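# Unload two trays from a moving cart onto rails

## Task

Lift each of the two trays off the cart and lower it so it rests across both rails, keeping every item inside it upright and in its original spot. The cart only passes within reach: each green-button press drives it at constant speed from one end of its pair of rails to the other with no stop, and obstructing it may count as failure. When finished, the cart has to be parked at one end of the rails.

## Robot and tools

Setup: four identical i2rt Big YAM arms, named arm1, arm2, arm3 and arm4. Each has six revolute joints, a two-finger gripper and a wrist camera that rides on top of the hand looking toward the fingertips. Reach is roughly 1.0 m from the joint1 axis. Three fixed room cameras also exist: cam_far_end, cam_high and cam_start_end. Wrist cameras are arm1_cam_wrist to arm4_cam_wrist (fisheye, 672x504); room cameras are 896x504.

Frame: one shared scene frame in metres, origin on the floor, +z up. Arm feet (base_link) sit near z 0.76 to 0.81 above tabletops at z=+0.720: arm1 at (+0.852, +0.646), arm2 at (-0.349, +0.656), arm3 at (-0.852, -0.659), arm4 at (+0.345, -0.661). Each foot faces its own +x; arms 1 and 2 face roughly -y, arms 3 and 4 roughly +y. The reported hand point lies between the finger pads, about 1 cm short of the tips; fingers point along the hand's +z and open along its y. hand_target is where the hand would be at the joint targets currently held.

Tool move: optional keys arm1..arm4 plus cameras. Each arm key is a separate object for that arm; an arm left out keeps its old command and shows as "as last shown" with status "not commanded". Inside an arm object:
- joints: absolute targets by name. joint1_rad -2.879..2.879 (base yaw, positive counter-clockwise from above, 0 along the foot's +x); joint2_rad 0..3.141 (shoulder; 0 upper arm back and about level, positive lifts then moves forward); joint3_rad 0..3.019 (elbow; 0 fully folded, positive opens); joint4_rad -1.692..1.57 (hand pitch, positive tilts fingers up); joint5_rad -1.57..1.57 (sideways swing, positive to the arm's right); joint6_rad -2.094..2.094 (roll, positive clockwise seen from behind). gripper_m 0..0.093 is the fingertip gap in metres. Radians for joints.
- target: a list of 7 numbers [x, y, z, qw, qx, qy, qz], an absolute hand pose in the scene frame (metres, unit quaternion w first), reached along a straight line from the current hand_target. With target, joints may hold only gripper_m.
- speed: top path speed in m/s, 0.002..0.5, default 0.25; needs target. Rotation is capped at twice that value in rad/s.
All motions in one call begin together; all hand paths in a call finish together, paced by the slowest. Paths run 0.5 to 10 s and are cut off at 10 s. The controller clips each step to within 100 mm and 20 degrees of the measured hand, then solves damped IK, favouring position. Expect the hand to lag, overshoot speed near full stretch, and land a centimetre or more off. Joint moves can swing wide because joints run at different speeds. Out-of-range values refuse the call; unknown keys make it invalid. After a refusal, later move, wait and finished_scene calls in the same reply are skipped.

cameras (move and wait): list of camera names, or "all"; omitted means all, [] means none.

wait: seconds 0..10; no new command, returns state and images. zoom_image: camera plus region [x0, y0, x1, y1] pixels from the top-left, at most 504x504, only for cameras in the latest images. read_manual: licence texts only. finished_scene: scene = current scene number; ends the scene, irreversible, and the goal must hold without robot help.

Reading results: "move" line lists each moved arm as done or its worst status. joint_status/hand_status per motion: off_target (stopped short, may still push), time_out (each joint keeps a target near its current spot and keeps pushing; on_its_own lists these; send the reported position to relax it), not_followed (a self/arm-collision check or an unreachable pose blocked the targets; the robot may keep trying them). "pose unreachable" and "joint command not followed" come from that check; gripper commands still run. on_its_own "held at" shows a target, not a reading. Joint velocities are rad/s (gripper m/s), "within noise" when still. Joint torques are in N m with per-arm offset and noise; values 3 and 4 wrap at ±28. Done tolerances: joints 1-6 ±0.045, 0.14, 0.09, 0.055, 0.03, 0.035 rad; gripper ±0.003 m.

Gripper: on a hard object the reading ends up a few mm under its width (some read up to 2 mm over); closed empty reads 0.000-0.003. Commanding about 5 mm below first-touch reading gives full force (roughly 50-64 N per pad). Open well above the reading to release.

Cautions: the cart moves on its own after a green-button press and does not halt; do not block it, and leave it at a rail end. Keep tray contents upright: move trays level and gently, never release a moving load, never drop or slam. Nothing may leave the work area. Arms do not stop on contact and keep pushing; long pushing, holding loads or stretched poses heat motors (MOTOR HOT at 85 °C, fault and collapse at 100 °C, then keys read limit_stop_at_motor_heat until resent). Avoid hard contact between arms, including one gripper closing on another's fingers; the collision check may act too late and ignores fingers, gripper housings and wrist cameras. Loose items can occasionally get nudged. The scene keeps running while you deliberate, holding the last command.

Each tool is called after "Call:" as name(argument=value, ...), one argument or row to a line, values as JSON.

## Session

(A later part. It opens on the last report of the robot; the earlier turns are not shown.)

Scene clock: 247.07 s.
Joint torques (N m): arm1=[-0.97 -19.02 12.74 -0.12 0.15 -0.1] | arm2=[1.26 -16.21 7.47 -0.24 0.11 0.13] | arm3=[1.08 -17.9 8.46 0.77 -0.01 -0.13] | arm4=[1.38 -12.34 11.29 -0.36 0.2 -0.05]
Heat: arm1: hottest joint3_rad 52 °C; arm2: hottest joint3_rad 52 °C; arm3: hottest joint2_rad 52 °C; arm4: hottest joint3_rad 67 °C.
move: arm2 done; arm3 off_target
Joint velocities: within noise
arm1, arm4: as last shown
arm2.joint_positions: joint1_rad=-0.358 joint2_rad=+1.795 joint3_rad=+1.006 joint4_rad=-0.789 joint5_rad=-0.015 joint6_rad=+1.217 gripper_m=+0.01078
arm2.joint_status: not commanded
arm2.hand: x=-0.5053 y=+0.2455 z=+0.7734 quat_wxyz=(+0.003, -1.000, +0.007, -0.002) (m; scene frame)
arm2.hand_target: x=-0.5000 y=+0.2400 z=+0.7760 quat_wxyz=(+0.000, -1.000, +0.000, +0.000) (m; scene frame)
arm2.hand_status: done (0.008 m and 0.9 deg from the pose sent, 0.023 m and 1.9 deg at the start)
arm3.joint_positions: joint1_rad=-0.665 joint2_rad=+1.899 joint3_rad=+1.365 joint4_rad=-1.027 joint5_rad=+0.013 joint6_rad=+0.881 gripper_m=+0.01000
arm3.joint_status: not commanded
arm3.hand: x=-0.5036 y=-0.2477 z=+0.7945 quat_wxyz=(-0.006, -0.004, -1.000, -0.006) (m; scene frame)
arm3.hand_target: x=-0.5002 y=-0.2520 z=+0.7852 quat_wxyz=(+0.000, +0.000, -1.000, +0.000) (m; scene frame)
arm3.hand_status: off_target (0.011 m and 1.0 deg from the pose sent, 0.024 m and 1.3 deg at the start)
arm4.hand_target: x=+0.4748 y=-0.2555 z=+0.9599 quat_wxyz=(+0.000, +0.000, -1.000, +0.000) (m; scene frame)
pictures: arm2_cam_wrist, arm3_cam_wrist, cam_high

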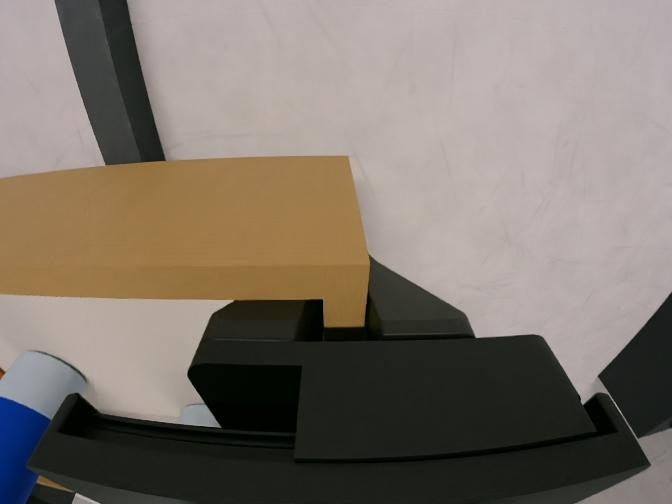

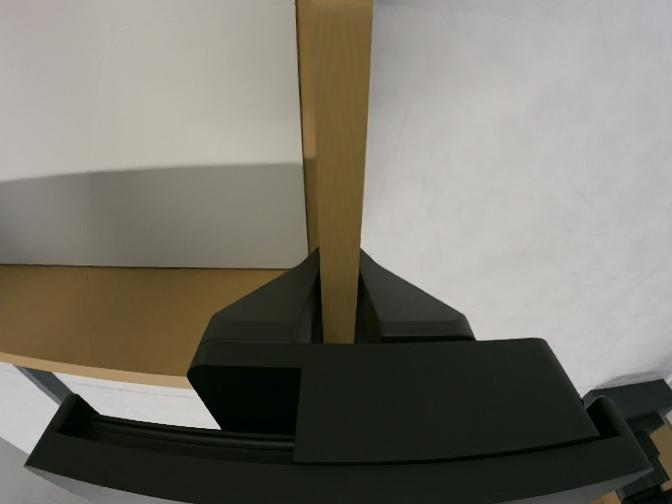

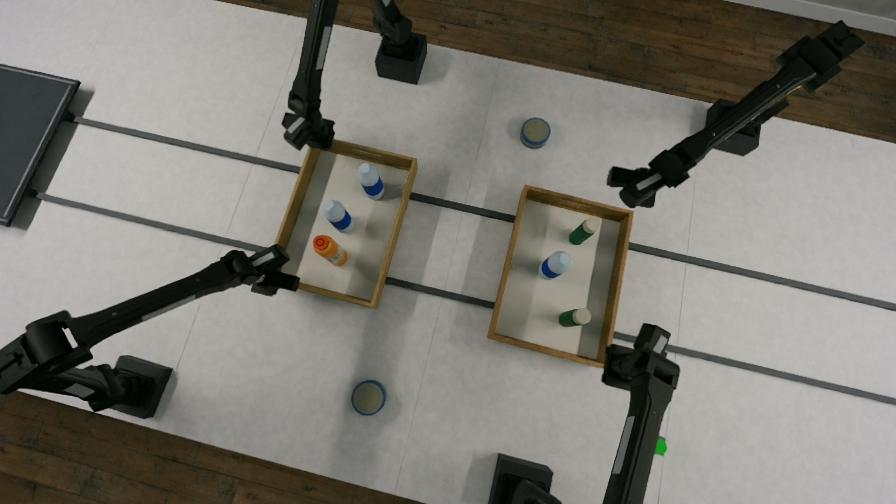

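Call:
move(
  arm2={"target":[-0.50,0.242,0.768,0,1,0,0],"speed":0.03},
  arm3={"target":[-0.50,-0.250,0.778,0,0,1,0],"speed":0.03},
  cameras=[],
)

Call:
move(
  arm2={"joints":{"gripper_m":0.045}},
  arm3={"joints":{"gripper_m":0.045}},
  cameras=["arm2_cam_wrist","arm3_cam_wrist"],
)

Call:
move(
  arm2={"target":[-0.50,0.242,0.96,0,1,0,0],"speed":0.1},
  arm3={"target":[-0.50,-0.250,0.96,0,0,1,0],"speed":0.1},
  arm1={"target":[0.60,0.40,1.1,0,1,0,0]},
  arm4={"target":[0.50,-0.40,1.1,0,0,1,0]},
  cameras=["cam_high","cam_start_end"],
)

Call:
zoom_image(
  camera="cam_high",
  region=[220, 90, 680, 390],
)

Call:
wait(
  seconds=1,
  cameras=["cam_start_end"],
)

Scene clock: 254.40 s.
Joint torques (N m): arm1=[-0.85 -19.72 12.96 -0.34 0.19 -0.11] | arm2=[1.14 -15.68 7.04 -0.06 0.27 0.11] | arm3=[0.44 -17.61 8.36 1.05 -0.1 -0.12] | arm4=[1.26 -12.4 11.26 -0.34 0.2 -0.04]
Heat: arm1: hottest joint3_rad 53 °C; arm2: hottest joint3_rad 51 °C; arm3: hottest joint3_rad 51 °C; arm4: hottest joint3_rad 69 °C.
move: arm2 done; arm3 off_target
Joint velocities: within noise
arm1, arm4: as last shown
arm2.joint_positions: joint1_rad=-0.358 joint2_rad=+1.798 joint3_rad=+1.000 joint4_rad=-0.771 joint5_rad=-0.019 joint6_rad=+1.217 gripper_m=+0.01078
arm2.joint_status: not commanded
arm2.hand: x=-0.5049 y=+0.2444 z=+0.7706 quat_wxyz=(-0.002, -1.000, +0.007, -0.002) (m; scene frame)
arm2.hand_target: x=-0.5001 y=+0.2420 z=+0.7682 quat_wxyz=(+0.000, -1.000, +0.000, +0.000) (m; scene frame)
arm2.hand_status: done (0.006 m and 0.8 deg from the pose sent, 0.008 m and 0.9 deg at the start)
arm3.joint_positions: joint1_rad=-0.665 joint2_rad=+1.904 joint3_rad=+1.365 joint4_rad=-1.019 joint5_rad=+0.015 joint6_rad=+0.881 gripper_m=+0.01000
arm3.joint_status: not commanded
arm3.hand: x=-0.5023 y=-0.2467 z=+0.7920 quat_wxyz=(-0.007, -0.004, -1.000, -0.007) (m; scene frame)
arm3.hand_target: x=-0.5004 y=-0.2502 z=+0.7782 quat_wxyz=(+0.000, +0.000, -1.000, +0.000) (m; scene frame)
arm3.hand_status: off_target (0.015 m and 1.2 deg from the pose sent, 0.017 m and 1.0 deg at the start)
pictures: none
No camera images: "cameras" was empty.

Scene clock: 254.93 s.
Joint torques (N m): arm1=[-1.32 -19.31 12.7 -0.31 0.15 -0.13] | arm2=[1.14 -15.56 6.98 -0.05 0.14 0.11] | arm3=[1.08 -17.67 8.29 0.96 -0.11 -0.12] | arm4=[1.26 -12.4 11.32 -0.39 0.2 -0.05]
Heat: arm1: hottest joint3_rad 54 °C; arm2: hottest joint3_rad 51 °C; arm3: hottest joint3_rad 51 °C; arm4: hottest joint3_rad 69 °C.
move: arm2 done; arm3 done
Joint velocities: within noise
arm1, arm4: as last shown
arm2.joint_positions: joint1_rad=-0.357 joint2_rad=+1.799 joint3_rad=+1.000 joint4_rad=-0.771 joint5_rad=-0.016 joint6_rad=+1.217 gripper_m=+0.04495
arm2.joint_status: all done
arm2.hand: x=-0.5050 y=+0.2445 z=+0.7704 quat_wxyz=(-0.001, -1.000, +0.006, -0.001) (m; scene frame)
arm2.hand_target: x=-0.5000 y=+0.2420 z=+0.7680 quat_wxyz=(+0.000, -1.000, +0.000, +0.000) (m; scene frame)
arm2.hand_status: not commanded
arm3.joint_positions: joint1_rad=-0.665 joint2_rad=+1.906 joint3_rad=+1.365 joint4_rad=-1.019 joint5_rad=+0.014 joint6_rad=+0.878 gripper_m=+0.04492
arm3.joint_status: all done
arm3.hand: x=-0.5024 y=-0.2469 z=+0.7910 quat_wxyz=(-0.007, -0.002, -1.000, -0.006) (m; scene frame)
arm3.hand_target: x=-0.5003 y=-0.2502 z=+0.7783 quat_wxyz=(+0.000, +0.000, -1.000, +0.000) (m; scene frame)
arm3.hand_status: not commanded
pictures: arm2_cam_wrist, arm3_cam_wrist

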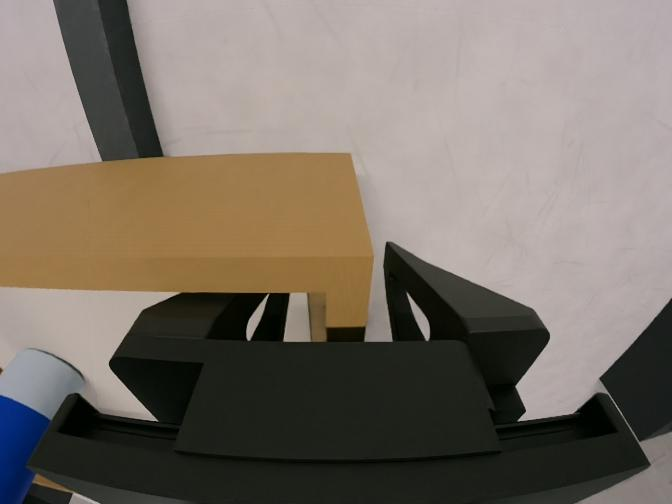

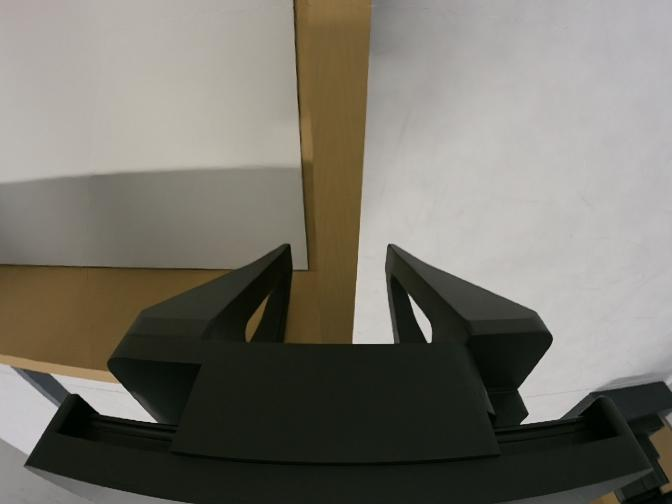

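Scene clock: 257.53 s.
Joint torques (N m): arm1=[-2.32 -9.29 9.58 0.18 0.09 -0.22] | arm2=[0.5 -15.33 12.79 -0.59 0.13 0.05] | arm3=[1.44 -19.43 12.94 -0.03 -0.08 -0.13] | arm4=[0.03 -7.12 12.05 -0.31 0.12 -0.11]
Heat: arm1: hottest joint3_rad 53 °C; arm2: hottest joint3_rad 51 °C; arm3: hottest joint3_rad 51 °C; arm4: hottest joint3_rad 70 °C.
move: arm1 done; arm2 off_target; arm3 off_target; arm4 off_target
Joint velocities: within noise
arm1.joint_positions: joint1_rad=-0.735 joint2_rad=+1.250 joint3_rad=+1.365 joint4_rad=-1.664 joint5_rad=+0.001 joint6_rad=+0.792 gripper_m=+0.04493
arm1.joint_status: not commanded
arm1.hand: x=+0.6009 y=+0.3953 z=+1.0992 quat_wxyz=(-0.004, -1.000, +0.001, +0.003) (m; scene frame)
arm1.hand_target: x=+0.6000 y=+0.4000 z=+1.1001 quat_wxyz=(+0.000, -1.000, +0.000, +0.000) (m; scene frame)
arm1.hand_status: done (0.005 m and 0.6 deg from the pose sent, 0.270 m and 3.0 deg at the start)
arm2.joint_positions: joint1_rad=-0.357 joint2_rad=+1.542 joint3_rad=+1.193 joint4_rad=-1.264 joint5_rad=-0.016 joint6_rad=+1.217 gripper_m=+0.04496
arm2.joint_status: not commanded
arm2.hand: x=-0.4982 y=+0.2559 z=+0.9408 quat_wxyz=(+0.019, -1.000, +0.007, -0.008) (m; scene frame)
arm2.hand_target: x=-0.4997 y=+0.2426 z=+0.9600 quat_wxyz=(+0.000, -1.000, +0.000, +0.000) (m; scene frame)
arm2.hand_status: off_target (0.024 m and 2.5 deg from the pose sent, 0.190 m and 0.7 deg at the start)
arm3.joint_positions: joint1_rad=-0.670 joint2_rad=+1.770 joint3_rad=+1.600 joint4_rad=-1.436 joint5_rad=+0.014 joint6_rad=+0.878 gripper_m=+0.04493
arm3.joint_status: not commanded
arm3.hand: x=-0.5061 y=-0.2576 z=+0.9454 quat_wxyz=(+0.008, -0.004, -1.000, +0.012) (m; scene frame)
arm3.hand_target: x=-0.5004 y=-0.2503 z=+0.9601 quat_wxyz=(+0.000, +0.000, -1.000, +0.000) (m; scene frame)
arm3.hand_status: off_target (0.018 m and 1.7 deg from the pose sent, 0.169 m and 1.1 deg at the start)
arm4.joint_positions: joint1_rad=-0.495 joint2_rad=+1.121 joint3_rad=+1.227 joint4_rad=-1.693 joint5_rad=+0.015 joint6_rad=+1.078 gripper_m=+0.04493
arm4.joint_status: not commanded
arm4.hand: x=+0.4951 y=-0.4047 z=+1.0833 quat_wxyz=(+0.006, -0.006, -1.000, +0.010) (m; scene frame)
arm4.hand_target: x=+0.4997 y=-0.4004 z=+1.0994 quat_wxyz=(-0.002, +0.000, -1.000, -0.003) (m; scene frame)
arm4.hand_status: off_target (0.018 m and 1.5 deg from the pose sent, 0.206 m and 1.9 deg at the start; a joint's target at an end of its range on 20 of 78 steps)
pictures: cam_high, cam_start_end

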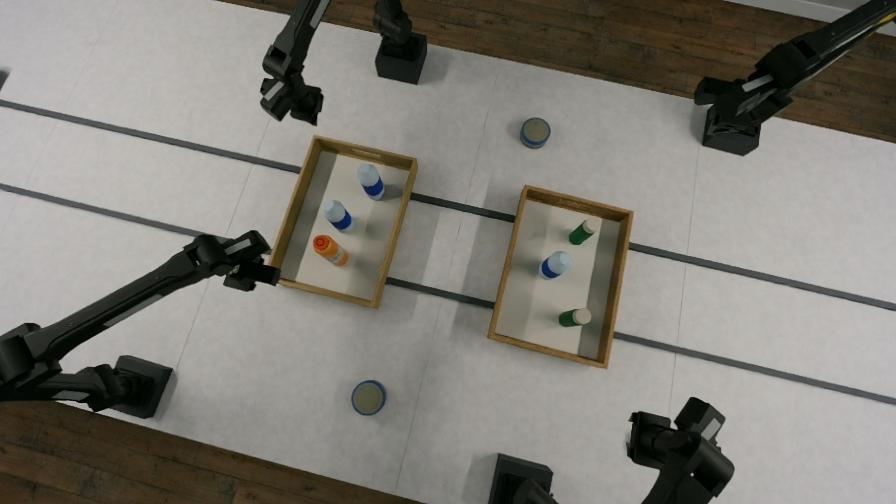

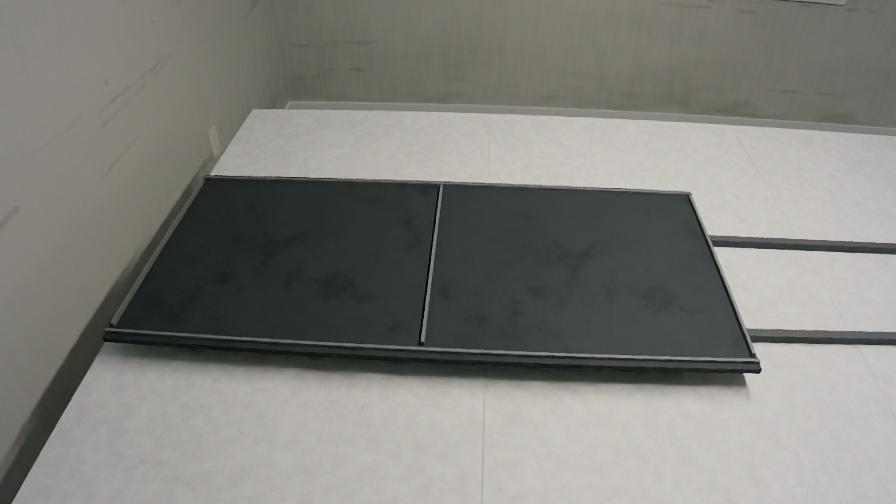

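Scaled by 1.096 from the camera's 896x504 image, which has a finer 1280x720 frame.

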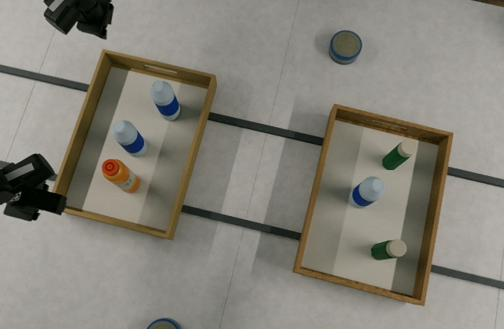

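Scene clock: 258.53 s.
Joint torques (N m): arm1=[-1.44 -9.82 9.61 -0.2 0.11 -0.19] | arm2=[0.97 -15.38 12.81 -0.62 0.13 0.05] | arm3=[1.32 -18.43 12.75 0.05 -0.04 -0.12] | arm4=[0.15 -7.12 12.08 -0.31 0.13 -0.12]
Heat: arm1: hottest joint3_rad 53 °C; arm2: hottest joint3_rad 51 °C; arm3: hottest joint3_rad 51 °C; arm4: hottest joint3_rad 70 °C.
Joint velocities: within noise
arm1.joint_positions: joint1_rad=-0.735 joint2_rad=+1.250 joint3_rad=+1.365 joint4_rad=-1.664 joint5_rad=+0.001 joint6_rad=+0.791 gripper_m=+0.04493
arm1.joint_status: not commanded
arm1.hand: x=+0.6009 y=+0.3953 z=+1.0992 quat_wxyz=(-0.004, -1.000, +0.000, +0.003) (m; scene frame)
arm1.hand_target: x=+0.6000 y=+0.4000 z=+1.1001 quat_wxyz=(+0.000, -1.000, +0.000, +0.000) (m; scene frame)
arm1.hand_status: done (0.005 m and 0.6 deg from the pose sent, 0.270 m and 3.0 deg at the start)
arm2.joint_positions: joint1_rad=-0.357 joint2_rad=+1.542 joint3_rad=+1.193 joint4_rad=-1.264 joint5_rad=-0.016 joint6_rad=+1.217 gripper_m=+0.04496
arm2.joint_status: not commanded
arm2.hand: x=-0.4982 y=+0.2559 z=+0.9408 quat_wxyz=(+0.019, -1.000, +0.007, -0.008) (m; scene frame)
arm2.hand_target: x=-0.4997 y=+0.2426 z=+0.9600 quat_wxyz=(+0.000, -1.000, +0.000, +0.000) (m; scene frame)
arm2.hand_status: off_target (0.024 m and 2.5 deg from the pose sent, 0.190 m and 0.7 deg at the start)
arm3.joint_positions: joint1_rad=-0.670 joint2_rad=+1.770 joint3_rad=+1.600 joint4_rad=-1.436 joint5_rad=+0.014 joint6_rad=+0.878 gripper_m=+0.04493
arm3.joint_status: not commanded
arm3.hand: x=-0.5061 y=-0.2576 z=+0.9454 quat_wxyz=(+0.008, -0.004, -1.000, +0.012) (m; scene frame)
arm3.hand_target: x=-0.5004 y=-0.2503 z=+0.9601 quat_wxyz=(+0.000, +0.000, -1.000, +0.000) (m; scene frame)
arm3.hand_status: off_target (0.018 m and 1.7 deg from the pose sent, 0.169 m and 1.1 deg at the start)
arm4.joint_positions: joint1_rad=-0.495 joint2_rad=+1.121 joint3_rad=+1.227 joint4_rad=-1.693 joint5_rad=+0.015 joint6_rad=+1.078 gripper_m=+0.04493
arm4.joint_status: not commanded
arm4.hand: x=+0.4951 y=-0.4047 z=+1.0833 quat_wxyz=(+0.006, -0.006, -1.000, +0.010) (m; scene frame)
arm4.hand_target: x=+0.4997 y=-0.4004 z=+1.0994 quat_wxyz=(-0.002, +0.000, -1.000, -0.003) (m; scene frame)
arm4.hand_status: off_target (0.018 m and 1.5 deg from the pose sent, 0.206 m and 1.9 deg at the start; a joint's target at an end of its range on 20 of 78 steps)
wait: 1.00 s; at rest by 0.27 s
pictures: cam_start_end

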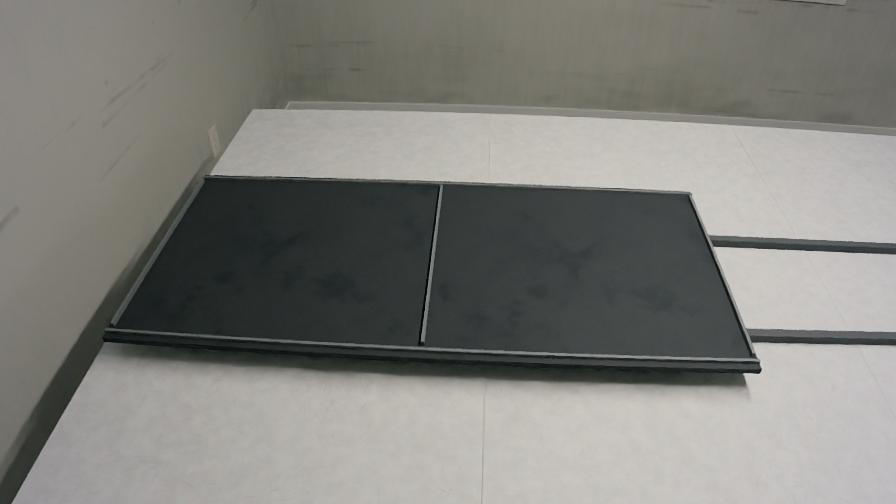

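Call:
finished_scene(
  scene=2,
)

The scene is finished: the task was done.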